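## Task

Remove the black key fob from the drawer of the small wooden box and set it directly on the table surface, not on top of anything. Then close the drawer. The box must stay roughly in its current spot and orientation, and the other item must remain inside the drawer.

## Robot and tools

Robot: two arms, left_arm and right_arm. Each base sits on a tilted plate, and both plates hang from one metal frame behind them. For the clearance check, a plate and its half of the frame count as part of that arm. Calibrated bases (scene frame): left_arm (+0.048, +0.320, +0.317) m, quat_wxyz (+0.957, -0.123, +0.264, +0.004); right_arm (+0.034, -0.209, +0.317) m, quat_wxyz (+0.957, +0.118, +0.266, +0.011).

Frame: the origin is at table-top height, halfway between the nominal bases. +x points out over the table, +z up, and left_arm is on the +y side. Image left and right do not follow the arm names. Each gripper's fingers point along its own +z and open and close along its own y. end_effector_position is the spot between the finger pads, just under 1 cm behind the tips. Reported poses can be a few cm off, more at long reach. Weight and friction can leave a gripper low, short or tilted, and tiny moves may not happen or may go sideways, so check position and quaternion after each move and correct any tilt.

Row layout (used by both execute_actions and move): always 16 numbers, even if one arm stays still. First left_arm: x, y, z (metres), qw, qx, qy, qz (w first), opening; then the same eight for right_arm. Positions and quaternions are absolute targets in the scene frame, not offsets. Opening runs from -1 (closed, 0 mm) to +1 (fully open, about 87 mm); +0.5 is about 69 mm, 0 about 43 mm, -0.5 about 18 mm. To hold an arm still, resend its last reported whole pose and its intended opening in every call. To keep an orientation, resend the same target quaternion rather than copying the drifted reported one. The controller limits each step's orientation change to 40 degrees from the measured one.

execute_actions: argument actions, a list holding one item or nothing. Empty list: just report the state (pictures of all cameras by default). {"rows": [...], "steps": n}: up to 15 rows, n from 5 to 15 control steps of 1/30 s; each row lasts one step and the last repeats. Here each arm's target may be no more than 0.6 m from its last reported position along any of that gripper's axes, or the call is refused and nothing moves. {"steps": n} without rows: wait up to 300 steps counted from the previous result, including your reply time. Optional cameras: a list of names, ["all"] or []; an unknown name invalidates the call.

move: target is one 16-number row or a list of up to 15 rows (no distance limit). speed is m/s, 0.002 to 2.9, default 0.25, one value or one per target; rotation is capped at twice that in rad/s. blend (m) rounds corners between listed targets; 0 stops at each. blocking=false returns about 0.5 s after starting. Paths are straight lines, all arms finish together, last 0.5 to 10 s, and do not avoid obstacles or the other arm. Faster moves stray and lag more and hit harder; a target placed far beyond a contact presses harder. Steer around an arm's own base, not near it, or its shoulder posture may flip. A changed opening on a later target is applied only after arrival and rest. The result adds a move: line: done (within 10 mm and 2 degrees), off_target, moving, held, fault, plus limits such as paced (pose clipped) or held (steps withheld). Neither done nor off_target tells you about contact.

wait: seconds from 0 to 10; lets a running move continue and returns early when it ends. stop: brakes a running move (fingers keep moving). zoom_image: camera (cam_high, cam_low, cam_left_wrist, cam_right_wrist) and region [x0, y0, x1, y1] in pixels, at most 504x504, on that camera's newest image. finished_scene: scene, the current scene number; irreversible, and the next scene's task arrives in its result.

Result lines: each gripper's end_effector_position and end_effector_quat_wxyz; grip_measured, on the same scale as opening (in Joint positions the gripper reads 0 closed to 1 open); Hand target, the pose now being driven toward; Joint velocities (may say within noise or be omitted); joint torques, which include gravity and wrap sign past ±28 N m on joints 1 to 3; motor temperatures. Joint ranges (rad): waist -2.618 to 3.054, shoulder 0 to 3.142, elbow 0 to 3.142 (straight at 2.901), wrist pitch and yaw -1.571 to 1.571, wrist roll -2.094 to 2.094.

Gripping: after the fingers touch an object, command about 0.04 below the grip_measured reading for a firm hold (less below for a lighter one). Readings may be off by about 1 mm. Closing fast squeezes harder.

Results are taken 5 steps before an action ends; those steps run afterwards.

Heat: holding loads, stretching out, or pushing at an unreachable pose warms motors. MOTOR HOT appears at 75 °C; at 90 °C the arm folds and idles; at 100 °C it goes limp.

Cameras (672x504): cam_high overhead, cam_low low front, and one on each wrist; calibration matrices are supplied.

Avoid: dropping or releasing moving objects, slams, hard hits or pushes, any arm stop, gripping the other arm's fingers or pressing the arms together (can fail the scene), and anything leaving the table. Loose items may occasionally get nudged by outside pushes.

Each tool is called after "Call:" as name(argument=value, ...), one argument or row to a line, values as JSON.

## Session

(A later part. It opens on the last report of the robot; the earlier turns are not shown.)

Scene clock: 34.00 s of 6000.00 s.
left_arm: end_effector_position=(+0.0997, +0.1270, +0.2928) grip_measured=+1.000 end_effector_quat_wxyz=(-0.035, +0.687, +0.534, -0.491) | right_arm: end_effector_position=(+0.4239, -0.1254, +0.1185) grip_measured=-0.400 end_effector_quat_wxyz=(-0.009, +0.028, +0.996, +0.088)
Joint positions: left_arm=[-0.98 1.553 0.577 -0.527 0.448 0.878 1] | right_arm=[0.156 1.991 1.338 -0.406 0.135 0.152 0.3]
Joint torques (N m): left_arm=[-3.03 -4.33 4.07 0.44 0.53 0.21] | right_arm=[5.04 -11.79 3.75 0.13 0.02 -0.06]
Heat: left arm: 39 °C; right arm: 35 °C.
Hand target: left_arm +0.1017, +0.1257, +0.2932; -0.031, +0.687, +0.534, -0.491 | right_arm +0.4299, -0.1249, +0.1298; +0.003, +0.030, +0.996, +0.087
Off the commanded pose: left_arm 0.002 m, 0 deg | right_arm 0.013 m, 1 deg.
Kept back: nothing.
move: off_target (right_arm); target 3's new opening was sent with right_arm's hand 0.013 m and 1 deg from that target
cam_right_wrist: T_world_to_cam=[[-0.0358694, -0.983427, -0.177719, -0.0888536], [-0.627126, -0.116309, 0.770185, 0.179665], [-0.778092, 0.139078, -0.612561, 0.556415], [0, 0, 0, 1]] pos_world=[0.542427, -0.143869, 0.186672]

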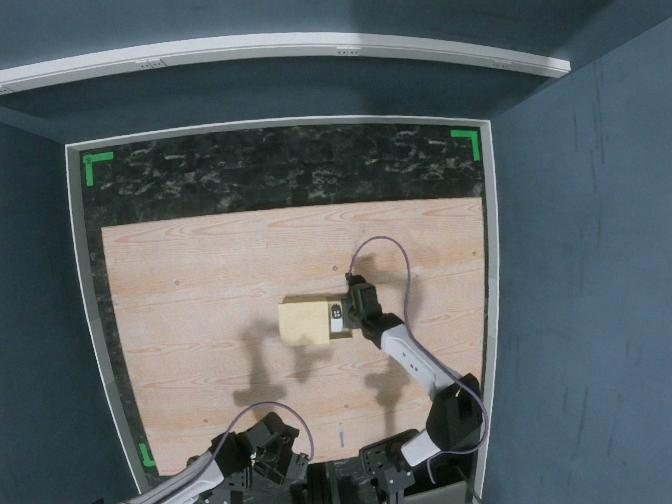

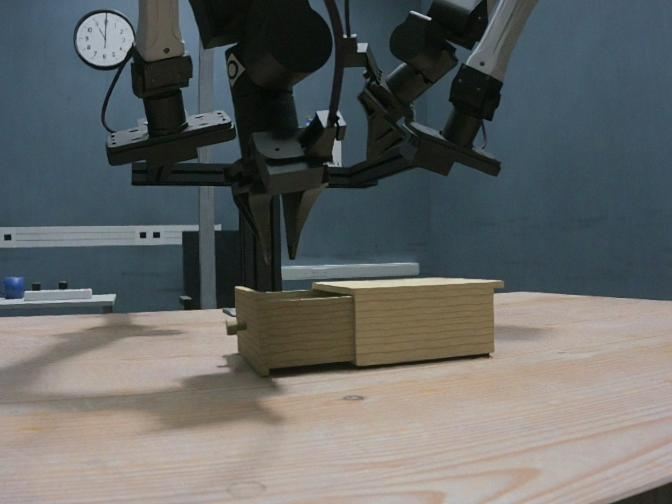

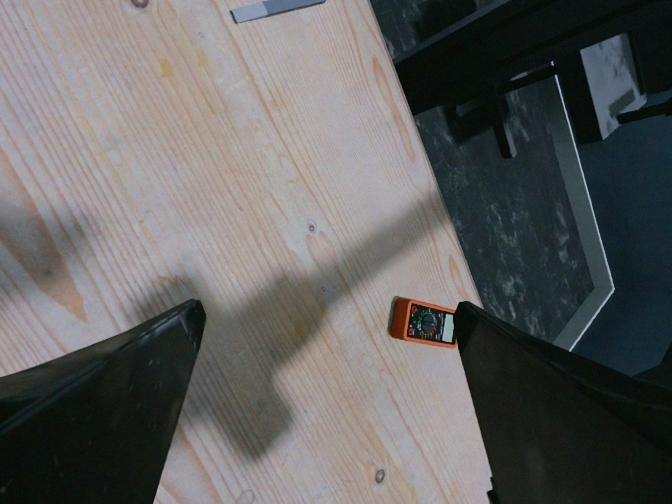

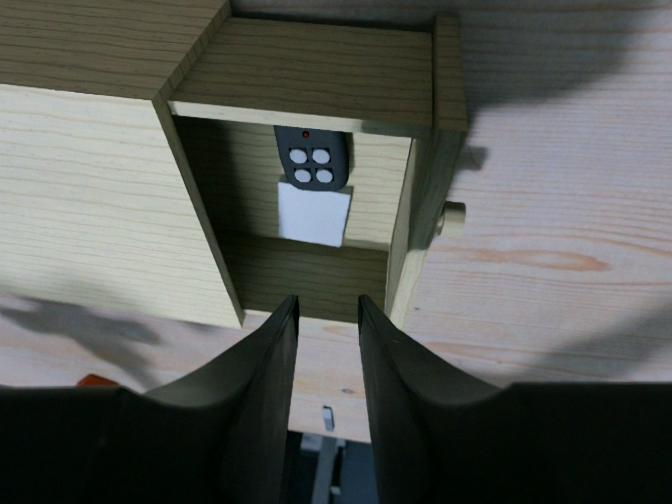

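Call:
move(
  target=[
    [0.1017, 0.1257, 0.2933, -0.031, 0.687, 0.534, -0.491, 1.0, 0.436, -0.100, 0.07, 0.0026, 0.0297, 0.9957, 0.0871, -0.9],
    [0.1017, 0.1257, 0.2933, -0.031, 0.687, 0.534, -0.491, 1.0, 0.436, -0.098, 0.022, 0.0026, 0.0297, 0.9957, 0.0871, -0.9],
    [0.1017, 0.1257, 0.2933, -0.031, 0.687, 0.534, -0.491, 1.0, 0.438, -0.135, 0.022, 0.0026, 0.0297, 0.9957, 0.0871, -0.9],
    [0.1017, 0.1257, 0.2933, -0.031, 0.687, 0.534, -0.491, 1.0, 0.437, -0.132, 0.06, 0.0026, 0.0297, 0.9957, 0.0871, -0.9],
    [0.1017, 0.1257, 0.2933, -0.031, 0.687, 0.534, -0.491, 1.0, 0.430, -0.125, 0.13, 0.0013, 0.0149, 0.9985, 0.0523, 0.3],
  ],
  speed=[0.15, 0.08, 0.06, 0.12, 0.2],
)

Scene clock: 39.13 s of 6000.00 s.
left_arm: end_effector_position=(+0.0997, +0.1270, +0.2928) grip_measured=+1.000 end_effector_quat_wxyz=(-0.035, +0.687, +0.534, -0.491) | right_arm: end_effector_position=(+0.4233, -0.1221, +0.1189) grip_measured=+0.300 end_effector_quat_wxyz=(-0.011, +0.009, +0.998, +0.055)
Joint positions: left_arm=[-0.98 1.553 0.577 -0.527 0.448 0.878 1] | right_arm=[0.197 2.01 1.363 -0.433 0.22 0.153 0.65]
Joint torques (N m): left_arm=[-3.04 -4.37 4 0.42 0.53 0.21] | right_arm=[4.55 -11.85 3.93 0.13 0.09 -0.07]
Motor temperatures (°C): left_arm=[27 37 39 30 25 28 24] | right_arm=[26 37 32 31 28 29 29]
Heat: left arm: 39 °C; right arm: 37 °C.
Hand target: left_arm +0.1017, +0.1257, +0.2932; -0.031, +0.687, +0.534, -0.491 | right_arm +0.4299, -0.1249, +0.1297; +0.001, +0.015, +0.999, +0.053
Off the commanded pose: left_arm 0.002 m, 0 deg | right_arm 0.013 m, 2 deg.
Kept back: nothing.
move: off_target (right_arm); target 5's new opening was sent with right_arm's hand 0.013 m and 2 deg from that target
cam_right_wrist: T_world_to_cam=[[0.00201709, -0.993636, -0.112621, -0.110521], [-0.621841, -0.0894447, 0.778019, 0.179422], [-0.783141, 0.068463, -0.618064, 0.549792], [0, 0, 0, 1]] pos_world=[0.542359, -0.131409, 0.187766]

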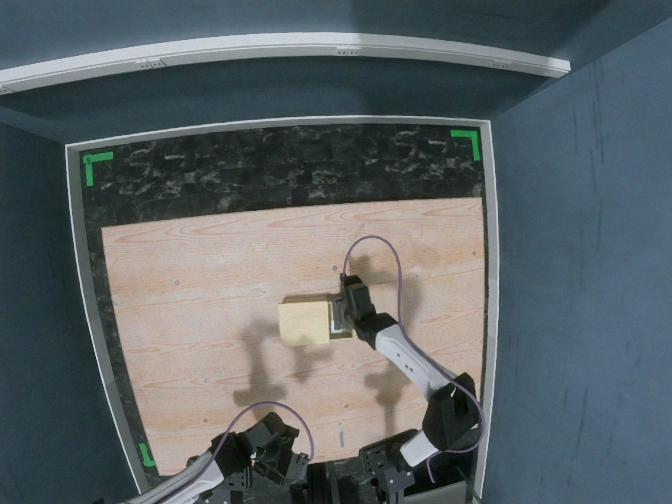

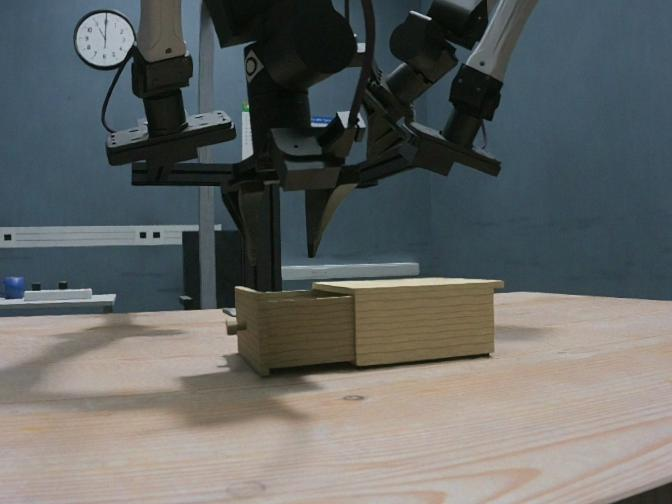

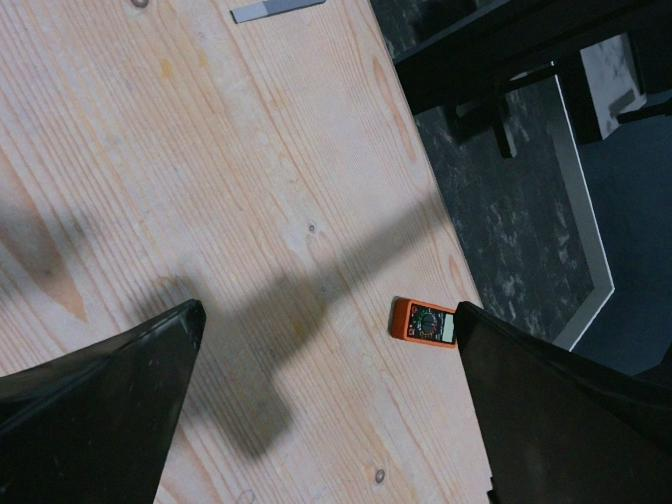

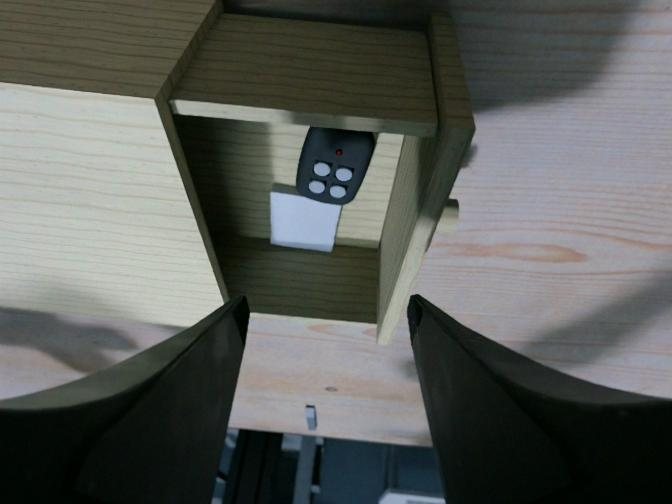

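Call:
zoom_image(
  camera="cam_right_wrist",
  region=[150, 80, 480, 330],
)

Call:
zoom_image(
  camera="cam_low",
  region=[200, 250, 530, 400],
)

Scaled by 1.527 (camera's finer frame: 960x720).

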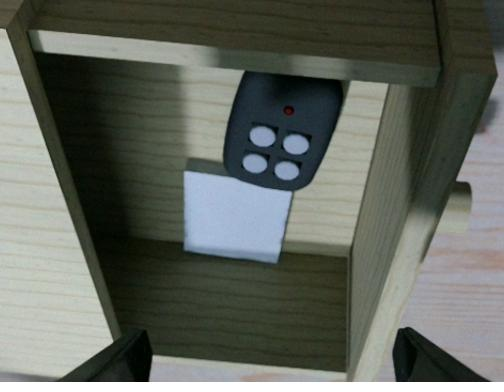

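Scaled by 1.527 (camera's finer frame: 960x720).

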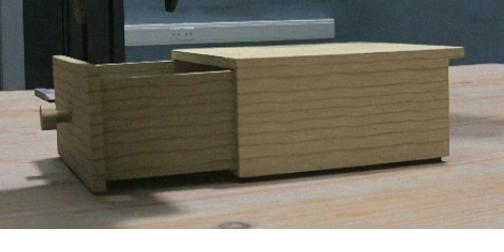

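Call:
zoom_image(
  camera="cam_low",
  region=[200, 120, 400, 320],
)

Scaled by 2.520 (camera's finer frame: 960x720).

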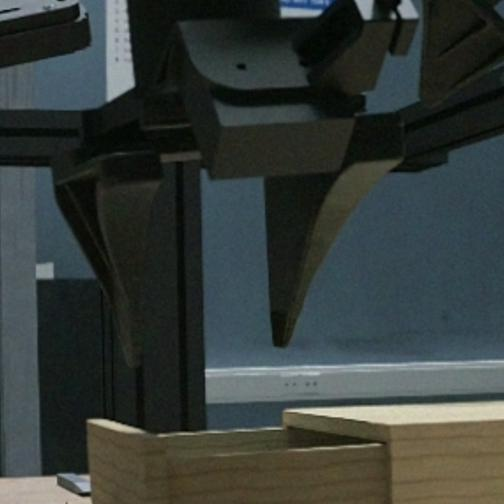

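Call:
move(
  target=[0.1017, 0.1257, 0.2933, -0.031, 0.687, 0.534, -0.491, 1.0, 0.425, -0.113, 0.100, -0.00137, 0.07845, 0.99677, -0.0174, -0.04],
  speed=0.15,
  cameras=["cam_right_wrist", "cam_low"],
)

Scene clock: 43.30 s of 6000.00 s.
left_arm: end_effector_position=(+0.0997, +0.1270, +0.2928) grip_measured=+1.000 end_effector_quat_wxyz=(-0.035, +0.687, +0.534, -0.491) | right_arm: end_effector_position=(+0.4187, -0.1195, +0.1030) grip_measured=-0.040 end_effector_quat_wxyz=(-0.011, +0.075, +0.997, -0.015)
Joint positions: left_arm=[-0.98 1.553 0.577 -0.527 0.448 0.878 1] | right_arm=[0.236 2.079 1.389 -0.428 0.375 0.333 0.48]
Joint torques (N m): left_arm=[-3.03 -4.34 4.01 0.43 0.53 0.21] | right_arm=[5.93 -7.72 6.12 0.29 0.17 -0.01]
Heat: left arm: 39 °C; right arm: 38 °C.
Hand target: left_arm +0.1017, +0.1257, +0.2932; -0.031, +0.687, +0.534, -0.491 | right_arm +0.4248, -0.1130, +0.1002; -0.001, +0.078, +0.997, -0.017
Off the commanded pose: left_arm 0.002 m, 0 deg | right_arm 0.009 m, 1 deg.
Kept back: nothing.
move: done
cam_right_wrist: T_world_to_cam=[[-0.129353, -0.99114, 0.0301447, -0.0691156], [-0.613571, 0.103884, 0.782776, 0.208401], [-0.778972, 0.0827588, -0.621573, 0.536542], [0, 0, 0, 1]] pos_world=[0.53688, -0.134556, 0.172452]
Images, in order (width x height): cam_low 672x504, cam_right_wrist 672x504.

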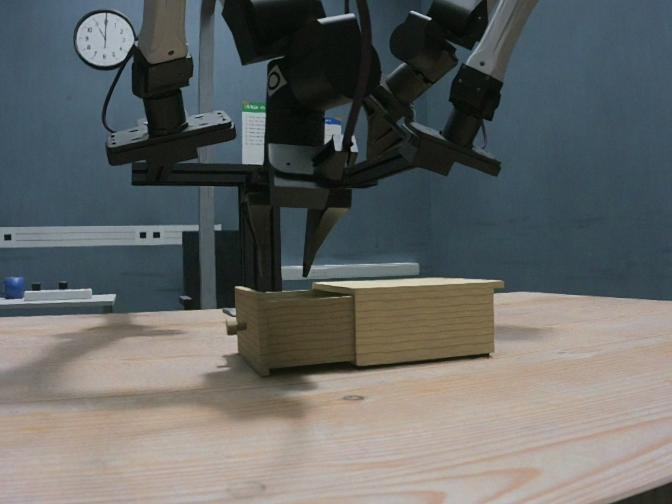

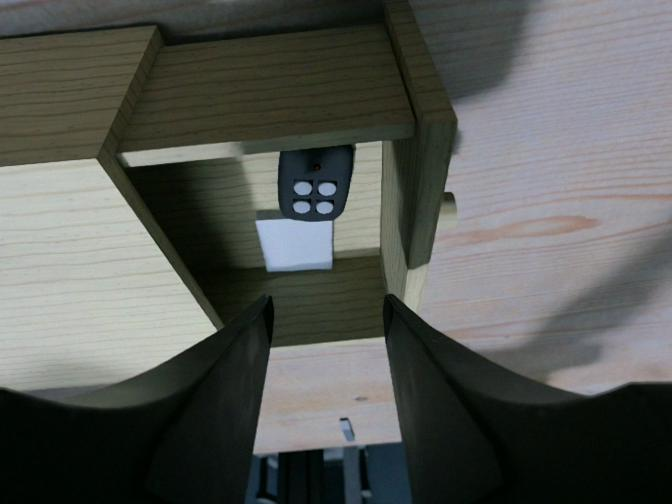

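Call:
zoom_image(
  camera="cam_right_wrist",
  region=[180, 110, 480, 330],
)

Scaled by 1.680 (camera's finer frame: 960x720).

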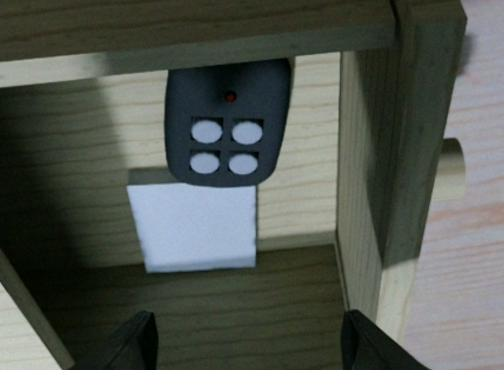

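Call:
move(
  target=[0.1017, 0.1257, 0.2933, -0.031, 0.687, 0.534, -0.491, 1.0, 0.426, -0.106, 0.075, -0.00137, 0.07845, 0.99677, -0.0174, 0.0],
  speed=0.12,
  cameras=["cam_right_wrist", "cam_low"],
)

Scene clock: 45.13 s of 6000.00 s.
left_arm: end_effector_position=(+0.0997, +0.1270, +0.2928) grip_measured=+1.000 end_effector_quat_wxyz=(-0.035, +0.687, +0.534, -0.491) | right_arm: end_effector_position=(+0.4192, -0.1108, +0.0793) grip_measured=+0.000 end_effector_quat_wxyz=(-0.012, +0.076, +0.997, -0.017)
Joint positions: left_arm=[-0.98 1.553 0.577 -0.527 0.448 0.878 1] | right_arm=[0.236 2.163 1.431 -0.388 0.377 0.335 0.5]
Joint torques (N m): left_arm=[-3.08 -4.37 4.05 0.43 0.53 0.21] | right_arm=[5.52 -7.86 5.81 0.32 0.15 -0.09]
Heat: left arm: 39 °C; right arm: 38 °C.
Hand target: left_arm +0.1017, +0.1257, +0.2932; -0.031, +0.687, +0.534, -0.491 | right_arm +0.4259, -0.1060, +0.0753; -0.001, +0.078, +0.997, -0.017
Off the commanded pose: left_arm 0.002 m, 0 deg | right_arm 0.009 m, 1 deg.
Kept back: nothing.
move: done
cam_right_wrist: T_world_to_cam=[[-0.130165, -0.990951, 0.0327726, -0.0596251], [-0.611872, 0.106293, 0.783782, 0.225811], [-0.780173, 0.0819682, -0.62017, 0.521772], [0, 0, 0, 1]] pos_world=[0.537479, -0.125856, 0.148555]
Images, in order (width x height): cam_low 672x504, cam_right_wrist 672x504.

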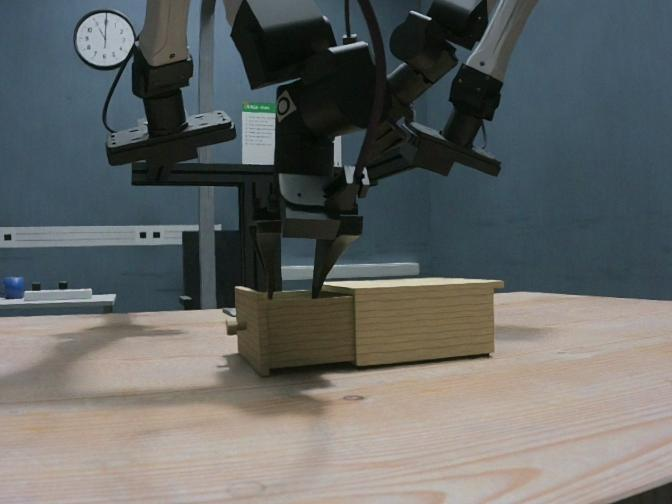

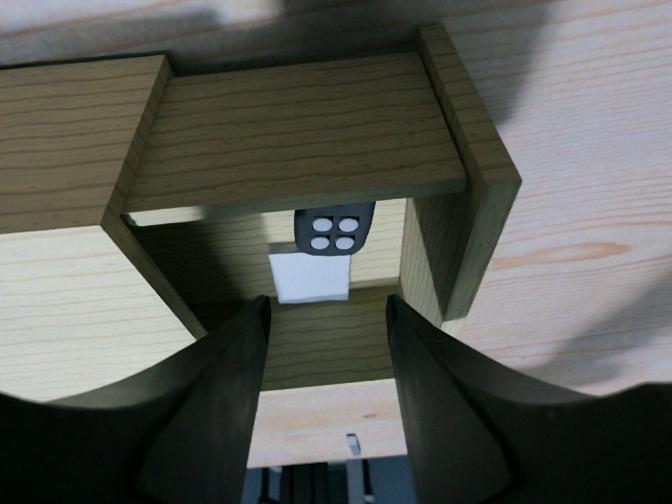

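Call:
move(
  target=[0.1017, 0.1257, 0.2933, -0.031, 0.687, 0.534, -0.491, 1.0, 0.426, -0.1075, 0.029, -0.00137, 0.07845, 0.99677, -0.0174, 0.0],
  speed=0.08,
  cameras=["cam_right_wrist", "cam_low"],
)

Scene clock: 48.33 s of 6000.00 s.
left_arm: end_effector_position=(+0.0997, +0.1270, +0.2928) grip_measured=+1.000 end_effector_quat_wxyz=(-0.035, +0.687, +0.534, -0.491) | right_arm: end_effector_position=(+0.4170, -0.1092, +0.0376) grip_measured=+0.000 end_effector_quat_wxyz=(-0.015, +0.071, +0.997, -0.022)
Joint positions: left_arm=[-0.98 1.553 0.577 -0.527 0.448 0.878 1] | right_arm=[0.212 2.295 1.493 -0.318 0.377 0.305 0.5]
Joint torques (N m): left_arm=[-3.04 -4.34 4.03 0.43 0.52 0.21] | right_arm=[4.29 -7.65 5.72 0.45 -0.03 -0.15]
Heat: left arm: 39 °C; right arm: 38 °C.
Hand target: left_arm +0.1017, +0.1257, +0.2932; -0.031, +0.687, +0.534, -0.491 | right_arm +0.4259, -0.1078, +0.0296; -0.001, +0.078, +0.997, -0.018
Off the commanded pose: left_arm 0.002 m, 0 deg | right_arm 0.013 m, 2 deg.
Kept back: nothing.
move: off_target (right_arm)
cam_right_wrist: T_world_to_cam=[[-0.120573, -0.991719, 0.0442287, -0.0614985], [-0.60841, 0.109029, 0.786098, 0.255774], [-0.78441, 0.0678733, -0.616517, 0.494068], [0, 0, 0, 1]] pos_world=[0.535752, -0.12241, 0.106258]
Images, in order (width x height): cam_low 672x504, cam_right_wrist 672x504.

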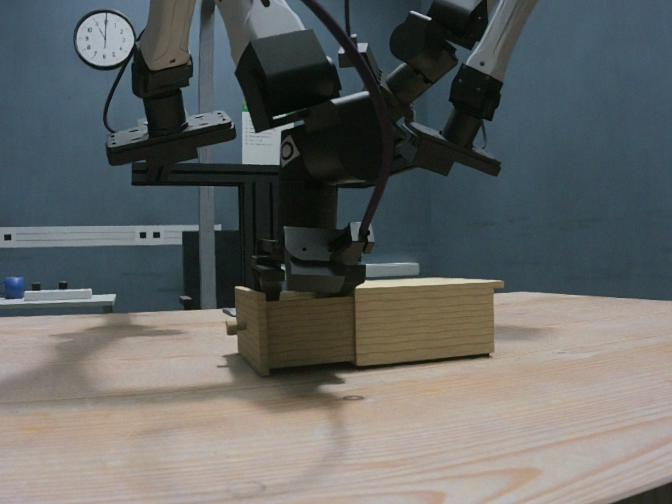

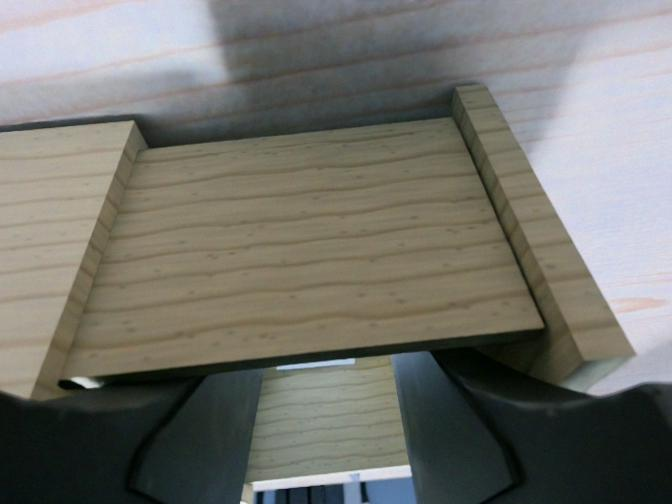

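Call:
move(
  target=[0.1017, 0.1257, 0.2933, -0.031, 0.687, 0.534, -0.491, 1.0, 0.427, -0.1095, 0.020, -0.00137, 0.07845, 0.99677, -0.0174, 0.0],
  speed=0.06,
  cameras=["cam_right_wrist", "cam_low"],
)

Scene clock: 49.33 s of 6000.00 s.
left_arm: end_effector_position=(+0.0997, +0.1270, +0.2928) grip_measured=+1.000 end_effector_quat_wxyz=(-0.035, +0.687, +0.534, -0.491) | right_arm: end_effector_position=(+0.4177, -0.1094, +0.0358) grip_measured=+0.000 end_effector_quat_wxyz=(-0.017, +0.060, +0.998, -0.022)
Joint positions: left_arm=[-0.98 1.553 0.577 -0.527 0.448 0.878 1] | right_arm=[0.211 2.305 1.506 -0.325 0.376 0.284 0.5]
Joint torques (N m): left_arm=[-3.03 -4.36 4.04 0.44 0.53 0.2] | right_arm=[3.19 -6.49 5.97 0.65 -0.09 -0.04]
Heat: left arm: 39 °C; right arm: 38 °C.
Hand target: left_arm +0.1017, +0.1257, +0.2932; -0.031, +0.687, +0.534, -0.491 | right_arm +0.4266, -0.1100, +0.0212; -0.001, +0.078, +0.997, -0.018
Off the commanded pose: left_arm 0.002 m, 0 deg | right_arm 0.018 m, 3 deg.
Kept back: nothing.
move: off_target (right_arm)
cam_right_wrist: T_world_to_cam=[[-0.0987287, -0.994146, 0.0438986, -0.0708462], [-0.60725, 0.0951369, 0.788794, 0.255418], [-0.788353, 0.0512192, -0.613088, 0.493304], [0, 0, 0, 1]] pos_world=[0.537006, -0.119998, 0.104077]
Images, in order (width x height): cam_low 672x504, cam_right_wrist 672x504.

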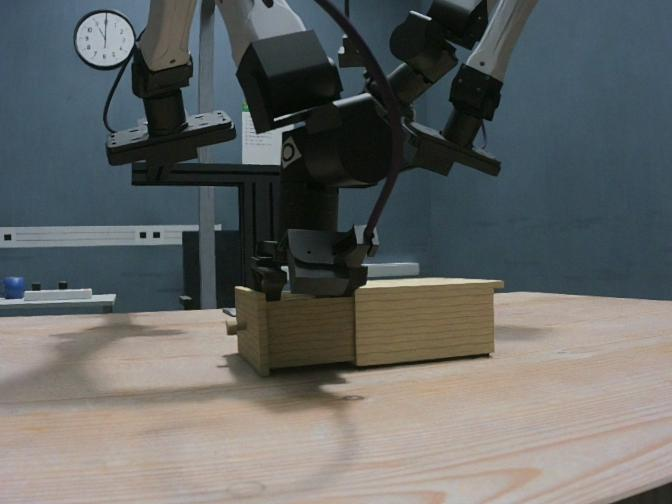

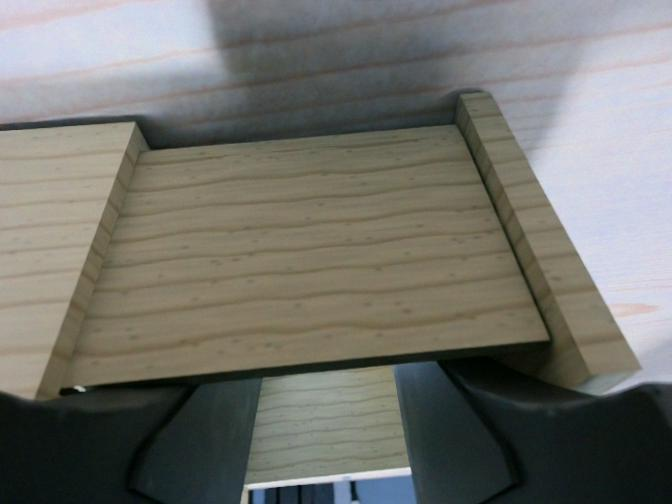

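Call:
zoom_image(
  camera="cam_low",
  region=[220, 210, 420, 390],
)

Call:
zoom_image(
  camera="cam_right_wrist",
  region=[40, 330, 640, 504],
)

Scaled by 2.520 (camera's finer frame: 960x720).

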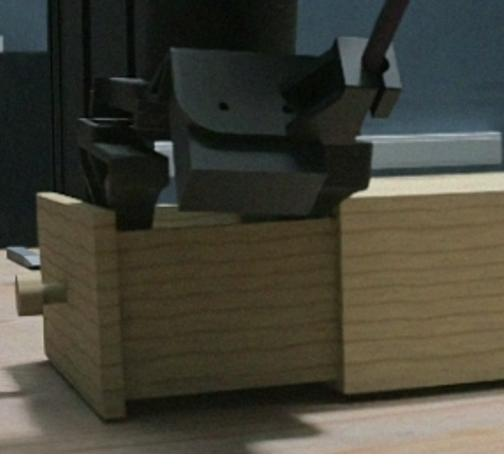

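Region (40, 330, 640, 504) is 600x174 pixels. A region can be at most 504 by 504 pixels.

Call:
move(
  target=[0.1017, 0.1257, 0.2933, -0.031, 0.687, 0.534, -0.491, 1.0, 0.427, -0.1095, 0.024, -0.00137, 0.07845, 0.99677, -0.0174, -0.3],
  speed=0.05,
  cameras=["cam_right_wrist", "cam_low"],
)

Scene clock: 51.43 s of 6000.00 s.
left_arm: end_effector_position=(+0.0997, +0.1270, +0.2928) grip_measured=+1.000 end_effector_quat_wxyz=(-0.035, +0.687, +0.534, -0.491) | right_arm: end_effector_position=(+0.4166, -0.1074, +0.0363) grip_measured=-0.299 end_effector_quat_wxyz=(-0.021, +0.060, +0.998, -0.017)
Joint positions: left_arm=[-0.98 1.553 0.577 -0.527 0.448 0.878 1] | right_arm=[0.211 2.306 1.51 -0.334 0.364 0.286 0.351]
Joint torques (N m): left_arm=[-3.07 -4.33 4.04 0.43 0.53 0.2] | right_arm=[3.49 -7.47 4.96 0.63 0.05 -0.05]
Heat: left arm: 39 °C; right arm: 38 °C.
Hand target: left_arm +0.1017, +0.1257, +0.2932; -0.031, +0.687, +0.534, -0.491 | right_arm +0.4268, -0.1099, +0.0250; -0.002, +0.078, +0.997, -0.017
Off the commanded pose: left_arm 0.002 m, 0 deg | right_arm 0.016 m, 3 deg.
Kept back: nothing.
move: off_target (right_arm)
cam_right_wrist: T_world_to_cam=[[-0.0989094, -0.99453, 0.033576, -0.0686381], [-0.60115, 0.0866068, 0.79443, 0.250644], [-0.792992, 0.0583923, -0.606427, 0.4951], [0, 0, 0, 1]] pos_world=[0.536496, -0.11888, 0.103428]
Images, in order (width x height): cam_low 672x504, cam_right_wrist 672x504.

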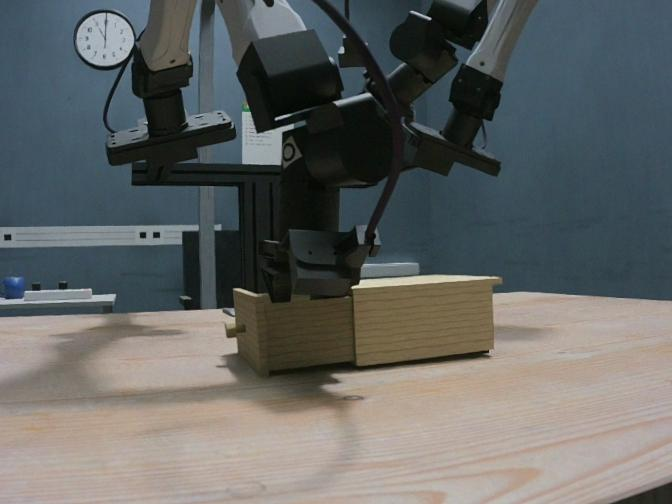

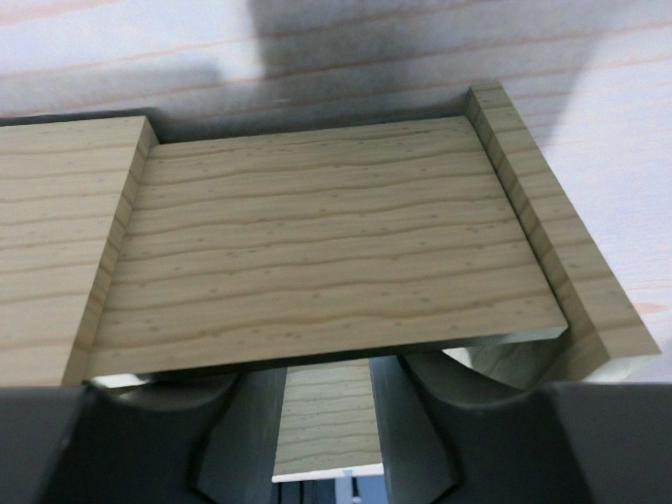

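Call:
move(
  target=[0.1017, 0.1257, 0.2933, -0.031, 0.687, 0.534, -0.491, 1.0, 0.427, -0.1095, 0.026, -0.00137, 0.07845, 0.99677, -0.0174, -0.5],
  speed=0.05,
  cameras=["cam_right_wrist", "cam_low"],
)

Scene clock: 52.37 s of 6000.00 s.
left_arm: end_effector_position=(+0.0997, +0.1270, +0.2928) grip_measured=+1.000 end_effector_quat_wxyz=(-0.035, +0.687, +0.534, -0.491) | right_arm: end_effector_position=(+0.4161, -0.1075, +0.0380) grip_measured=-0.499 end_effector_quat_wxyz=(-0.025, +0.059, +0.998, -0.017)
Joint positions: left_arm=[-0.98 1.553 0.577 -0.527 0.448 0.878 1] | right_arm=[0.212 2.304 1.516 -0.349 0.362 0.287 0.251]
Joint torques (N m): left_arm=[-3.04 -4.31 4.07 0.43 0.53 0.2] | right_arm=[3.56 -7.92 4.23 0.74 0.07 -0.02]
Heat: left arm: 39 °C; right arm: 38 °C.
Hand target: left_arm +0.1017, +0.1257, +0.2932; -0.031, +0.687, +0.534, -0.491 | right_arm +0.4267, -0.1100, +0.0270; -0.002, +0.078, +0.997, -0.018
Off the commanded pose: left_arm 0.002 m, 0 deg | right_arm 0.016 m, 3 deg.
Kept back: nothing.
move: off_target (right_arm)
cam_right_wrist: T_world_to_cam=[[-0.0969078, -0.994729, 0.0335115, -0.0696517], [-0.595234, 0.0849079, 0.799054, 0.246248], [-0.797687, 0.0574874, -0.600325, 0.497384], [0, 0, 0, 1]] pos_world=[0.536583, -0.118786, 0.104161]
Images, in order (width x height): cam_low 672x504, cam_right_wrist 672x504.

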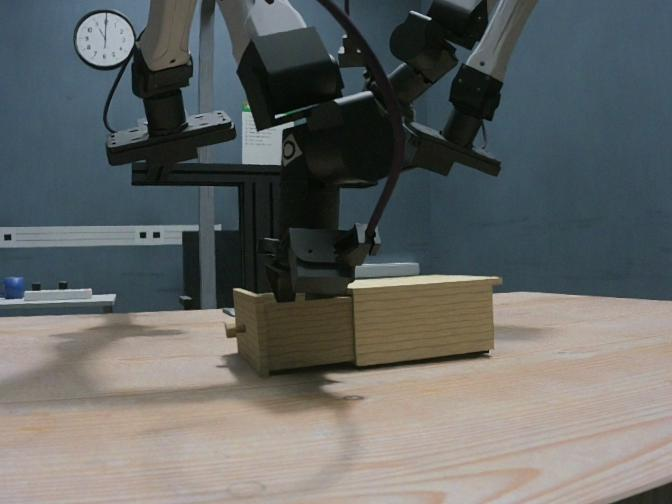

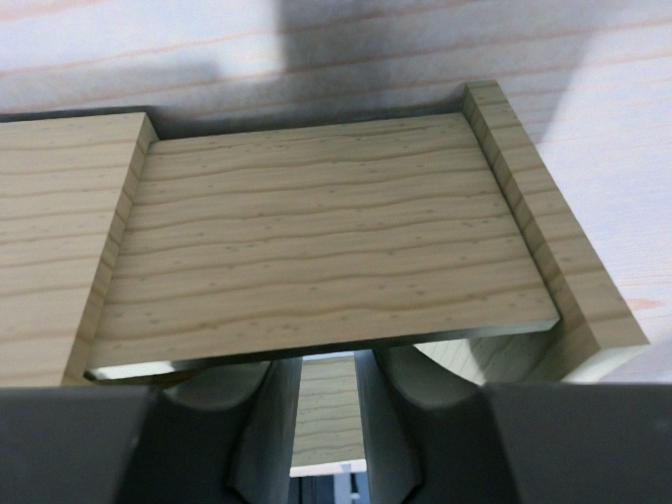

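Call:
move(
  target=[
    [0.1017, 0.1257, 0.2933, -0.031, 0.687, 0.534, -0.491, 1.0, 0.425, -0.109, 0.06, -0.00137, 0.07845, 0.99677, -0.0174, -0.5],
    [0.1017, 0.1257, 0.2933, -0.031, 0.687, 0.534, -0.491, 1.0, 0.425, -0.110, 0.095, 0.14598, 0.07502, 0.98602, -0.02881, 0.0],
  ],
  speed=[0.12, 0.15],
)

Scene clock: 55.67 s of 6000.00 s.
left_arm: end_effector_position=(+0.0997, +0.1270, +0.2928) grip_measured=+1.000 end_effector_quat_wxyz=(-0.035, +0.687, +0.534, -0.491) | right_arm: end_effector_position=(+0.4083, -0.1113, +0.0802) grip_measured=+0.000 end_effector_quat_wxyz=(+0.117, +0.070, +0.990, -0.032)
Joint positions: left_arm=[-0.98 1.553 0.577 -0.527 0.448 0.878 1] | right_arm=[0.288 2.046 1.064 0.114 0.495 0.262 0.5]
Joint torques (N m): left_arm=[-3.06 -4.33 4.05 0.44 0.53 0.22] | right_arm=[5.75 -11.51 2.59 0.78 0.21 -0.21]
Heat: left arm: 39 °C; right arm: 38 °C.
Hand target: left_arm +0.1017, +0.1257, +0.2932; -0.031, +0.687, +0.534, -0.491 | right_arm +0.4247, -0.1100, +0.0947; +0.146, +0.075, +0.986, -0.029
Off the commanded pose: left_arm 0.002 m, 0 deg | right_arm 0.022 m, 3 deg.
Kept back: nothing.
move: off_target (right_arm); target 2's new opening was sent with right_arm's hand 0.023 m and 3 deg from that target
cam_right_wrist: T_world_to_cam=[[-0.125211, -0.990827, 0.050833, -0.064988], [-0.79181, 0.13067, 0.596625, 0.309722], [-0.597795, 0.0344537, -0.800908, 0.448576], [0, 0, 0, 1]] pos_world=[0.50526, -0.120318, 0.177784]

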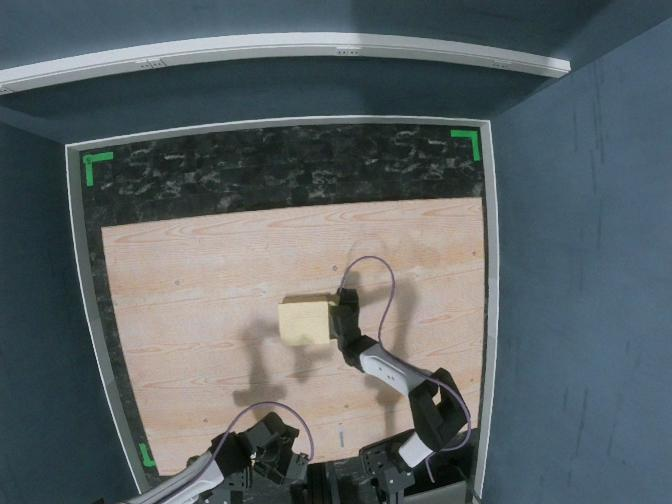

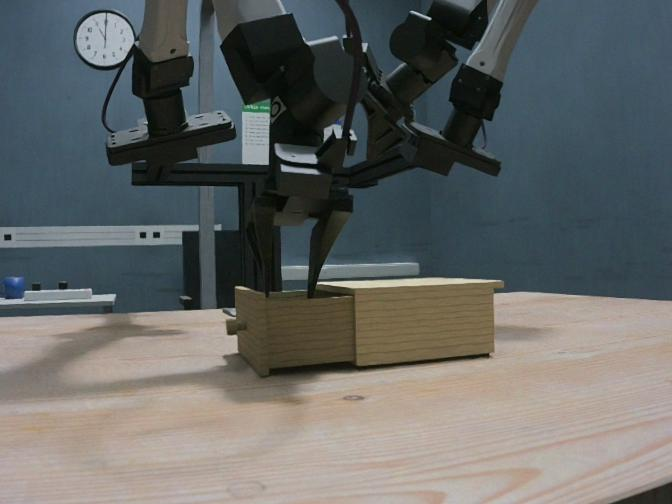

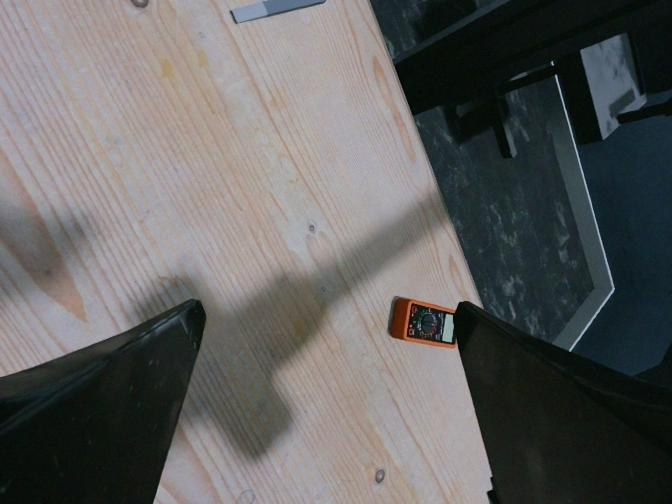

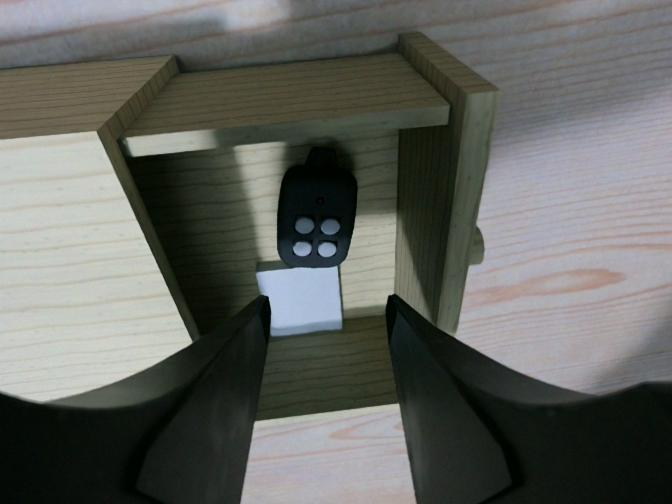

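Call:
zoom_image(
  camera="cam_right_wrist",
  region=[200, 110, 480, 350],
)

Scaled by 1.800 (camera's finer frame: 960x720).

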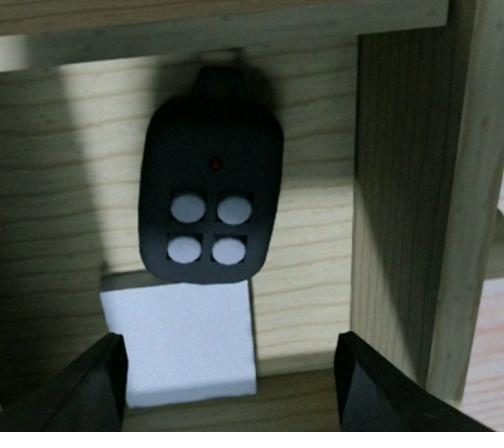

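Call:
move(
  target=[0.1017, 0.1257, 0.2933, -0.031, 0.687, 0.534, -0.491, 1.0, 0.430, -0.107, 0.068, 0.17167, 0.1057, 0.97909, -0.02745, 0.0],
  speed=0.1,
  cameras=["cam_right_wrist", "cam_low"],
)

Scene clock: 58.87 s of 6000.00 s.
left_arm: end_effector_position=(+0.0997, +0.1270, +0.2928) grip_measured=+1.000 end_effector_quat_wxyz=(-0.035, +0.687, +0.534, -0.491) | right_arm: end_effector_position=(+0.4330, -0.1036, +0.0741) grip_measured=+0.000 end_effector_quat_wxyz=(+0.170, +0.097, +0.980, -0.020)
Joint positions: left_arm=[-0.98 1.553 0.577 -0.527 0.448 0.878 1] | right_arm=[0.288 2.079 1.064 0.269 0.498 0.265 0.5]
Joint torques (N m): left_arm=[-3.06 -4.34 4.1 0.42 0.54 0.22] | right_arm=[4.1 -6.97 2.41 0.93 0.2 0]
Heat: left arm: 39 °C; right arm: 38 °C.
Hand target: left_arm +0.1017, +0.1257, +0.2932; -0.031, +0.687, +0.534, -0.491 | right_arm +0.4299, -0.1071, +0.0682; +0.171, +0.106, +0.979, -0.027
Off the commanded pose: left_arm 0.002 m, 0 deg | right_arm 0.008 m, 1 deg.
Kept back: nothing.
move: done
cam_right_wrist: T_world_to_cam=[[-0.176673, -0.984207, 0.0110583, -0.0281059], [-0.846255, 0.157628, 0.508927, 0.364754], [-0.502633, 0.0805557, -0.860739, 0.426237], [0, 0, 0, 1]] pos_world=[0.51795, -0.119493, 0.181556]
Images, in order (width x height): cam_low 672x504, cam_right_wrist 672x504.

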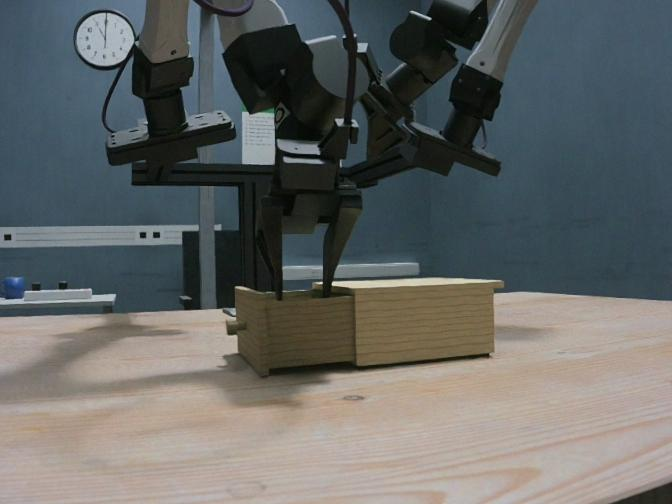

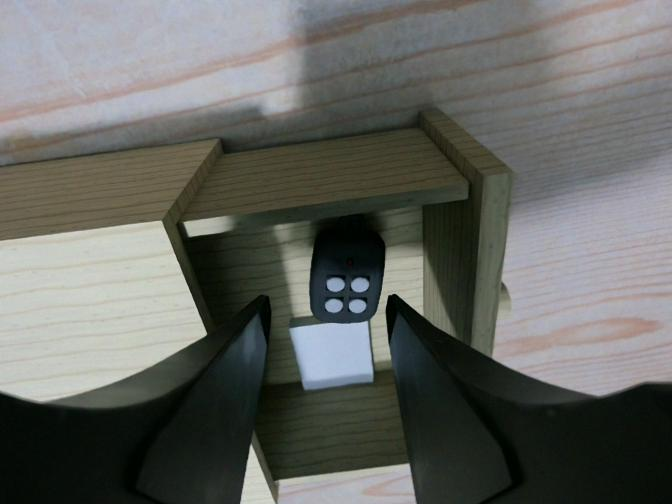

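Call:
move(
  target=[0.1017, 0.1257, 0.2933, -0.031, 0.687, 0.534, -0.491, 1.0, 0.414, -0.113, 0.052, 0.17167, 0.1057, 0.97909, -0.02745, 0.0],
  speed=0.08,
  cameras=["cam_right_wrist", "cam_low"],
)

Scene clock: 60.17 s of 6000.00 s.
left_arm: end_effector_position=(+0.0997, +0.1270, +0.2928) grip_measured=+1.000 end_effector_quat_wxyz=(-0.035, +0.687, +0.534, -0.491) | right_arm: end_effector_position=(+0.4159, -0.1097, +0.0580) grip_measured=+0.000 end_effector_quat_wxyz=(+0.171, +0.104, +0.979, -0.025)
Joint positions: left_arm=[-0.98 1.553 0.577 -0.527 0.448 0.878 1] | right_arm=[0.271 2.117 1.005 0.37 0.498 0.265 0.5]
Joint torques (N m): left_arm=[-3.02 -4.37 4.01 0.43 0.54 0.22] | right_arm=[3.51 -6.67 2.18 0.99 0.06 -0.22]
Heat: left arm: 39 °C; right arm: 38 °C.
Hand target: left_arm +0.1017, +0.1257, +0.2932; -0.031, +0.687, +0.534, -0.491 | right_arm +0.4138, -0.1130, +0.0522; +0.171, +0.106, +0.979, -0.028
Off the commanded pose: left_arm 0.002 m, 0 deg | right_arm 0.007 m, 0 deg.
Kept back: nothing.
move: done
cam_right_wrist: T_world_to_cam=[[-0.192503, -0.981121, 0.0185666, -0.0303965], [-0.84397, 0.175187, 0.506976, 0.360589], [-0.500658, 0.0819245, -0.86176, 0.40369], [0, 0, 0, 1]] pos_world=[0.500585, -0.126065, 0.165638]
Images, in order (width x height): cam_low 672x504, cam_right_wrist 672x504.

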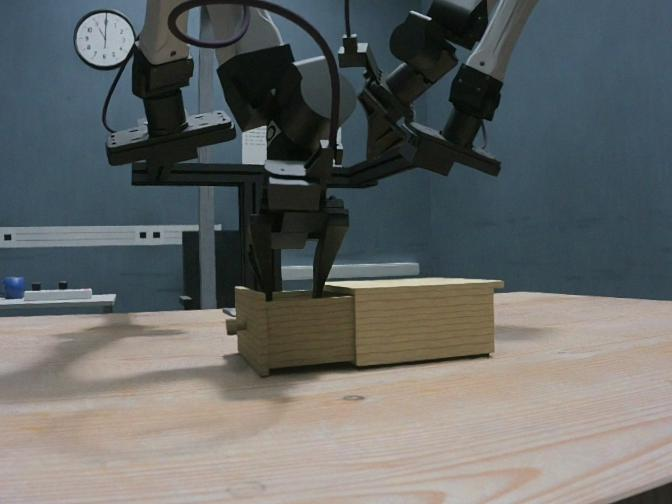

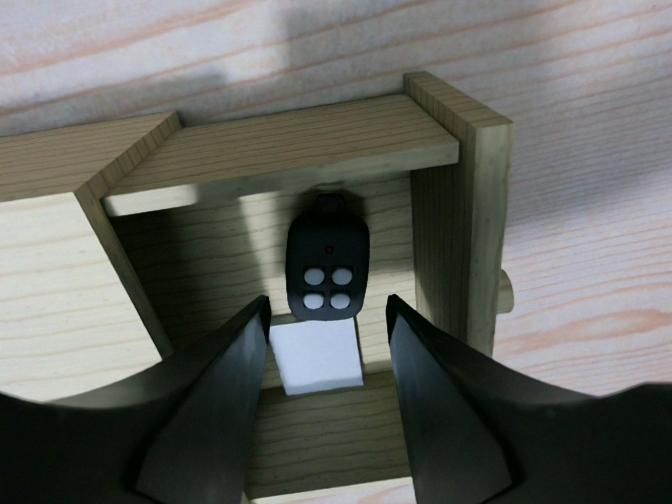

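Call:
move(
  target=[0.1017, 0.1257, 0.2933, -0.031, 0.687, 0.534, -0.491, 1.0, 0.414, -0.113, 0.026, 0.17167, 0.1057, 0.97909, -0.02745, 0.0],
  speed=0.06,
  cameras=["cam_right_wrist", "cam_low"],
)

Scene clock: 61.17 s of 6000.00 s.
left_arm: end_effector_position=(+0.0997, +0.1270, +0.2928) grip_measured=+1.000 end_effector_quat_wxyz=(-0.035, +0.687, +0.534, -0.491) | right_arm: end_effector_position=(+0.4052, -0.1124, +0.0345) grip_measured=-0.001 end_effector_quat_wxyz=(+0.159, +0.094, +0.982, -0.031)
Joint positions: left_arm=[-0.98 1.553 0.577 -0.527 0.448 0.878 1] | right_arm=[0.25 2.197 1.025 0.408 0.488 0.24 0.5]
Joint torques (N m): left_arm=[-3.04 -4.34 4.03 0.44 0.54 0.2] | right_arm=[3.21 -5.6 4.19 1.12 -0.01 -0.1]
Heat: left arm: 39 °C; right arm: 38 °C.
Hand target: left_arm +0.1017, +0.1257, +0.2932; -0.031, +0.687, +0.534, -0.491 | right_arm +0.4136, -0.1133, +0.0266; +0.171, +0.105, +0.979, -0.028
Off the commanded pose: left_arm 0.002 m, 0 deg | right_arm 0.012 m, 2 deg.
Kept back: nothing.
move: off_target (right_arm)
cam_right_wrist: T_world_to_cam=[[-0.174741, -0.983944, 0.0363336, -0.0428785], [-0.832949, 0.167401, 0.52742, 0.35787], [-0.525034, 0.0618978, -0.848827, 0.385459], [0, 0, 0, 1]] pos_world=[0.492974, -0.125957, 0.139998]
Images, in order (width x height): cam_low 672x504, cam_right_wrist 672x504.

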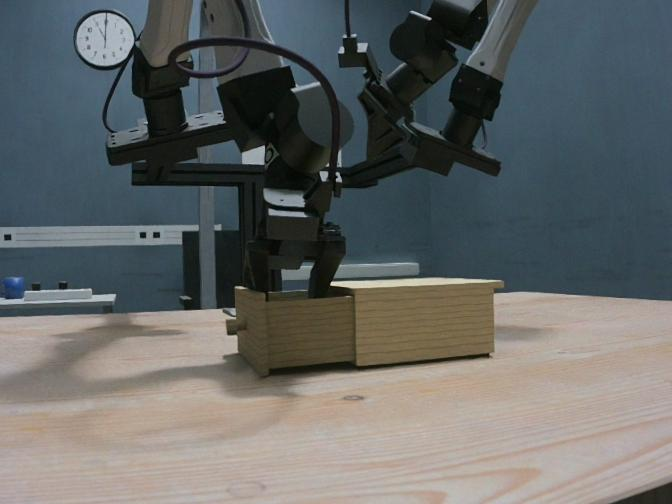

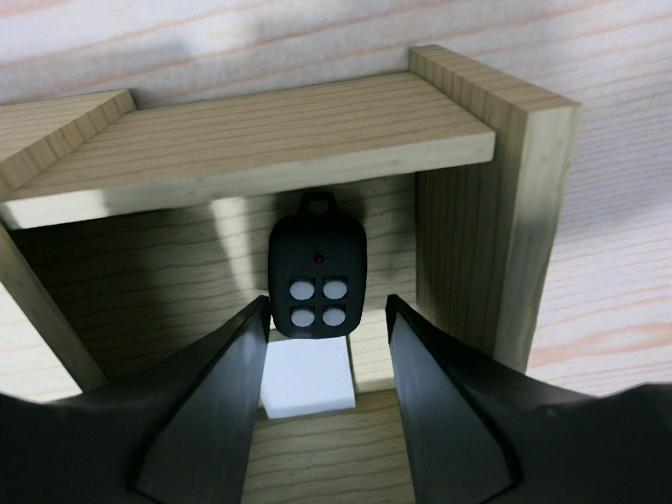

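Call:
zoom_image(
  camera="cam_right_wrist",
  region=[230, 180, 430, 380],
)

Scaled by 2.520 (camera's finer frame: 960x720).

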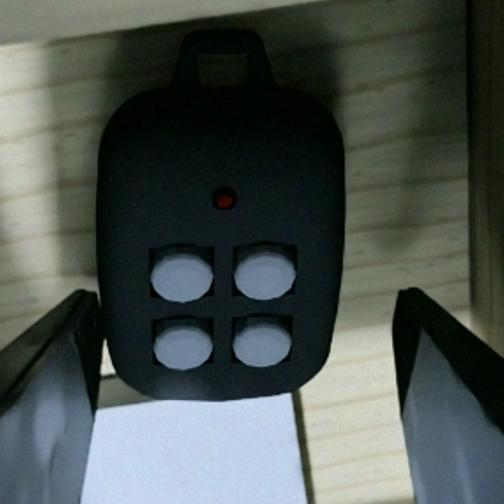

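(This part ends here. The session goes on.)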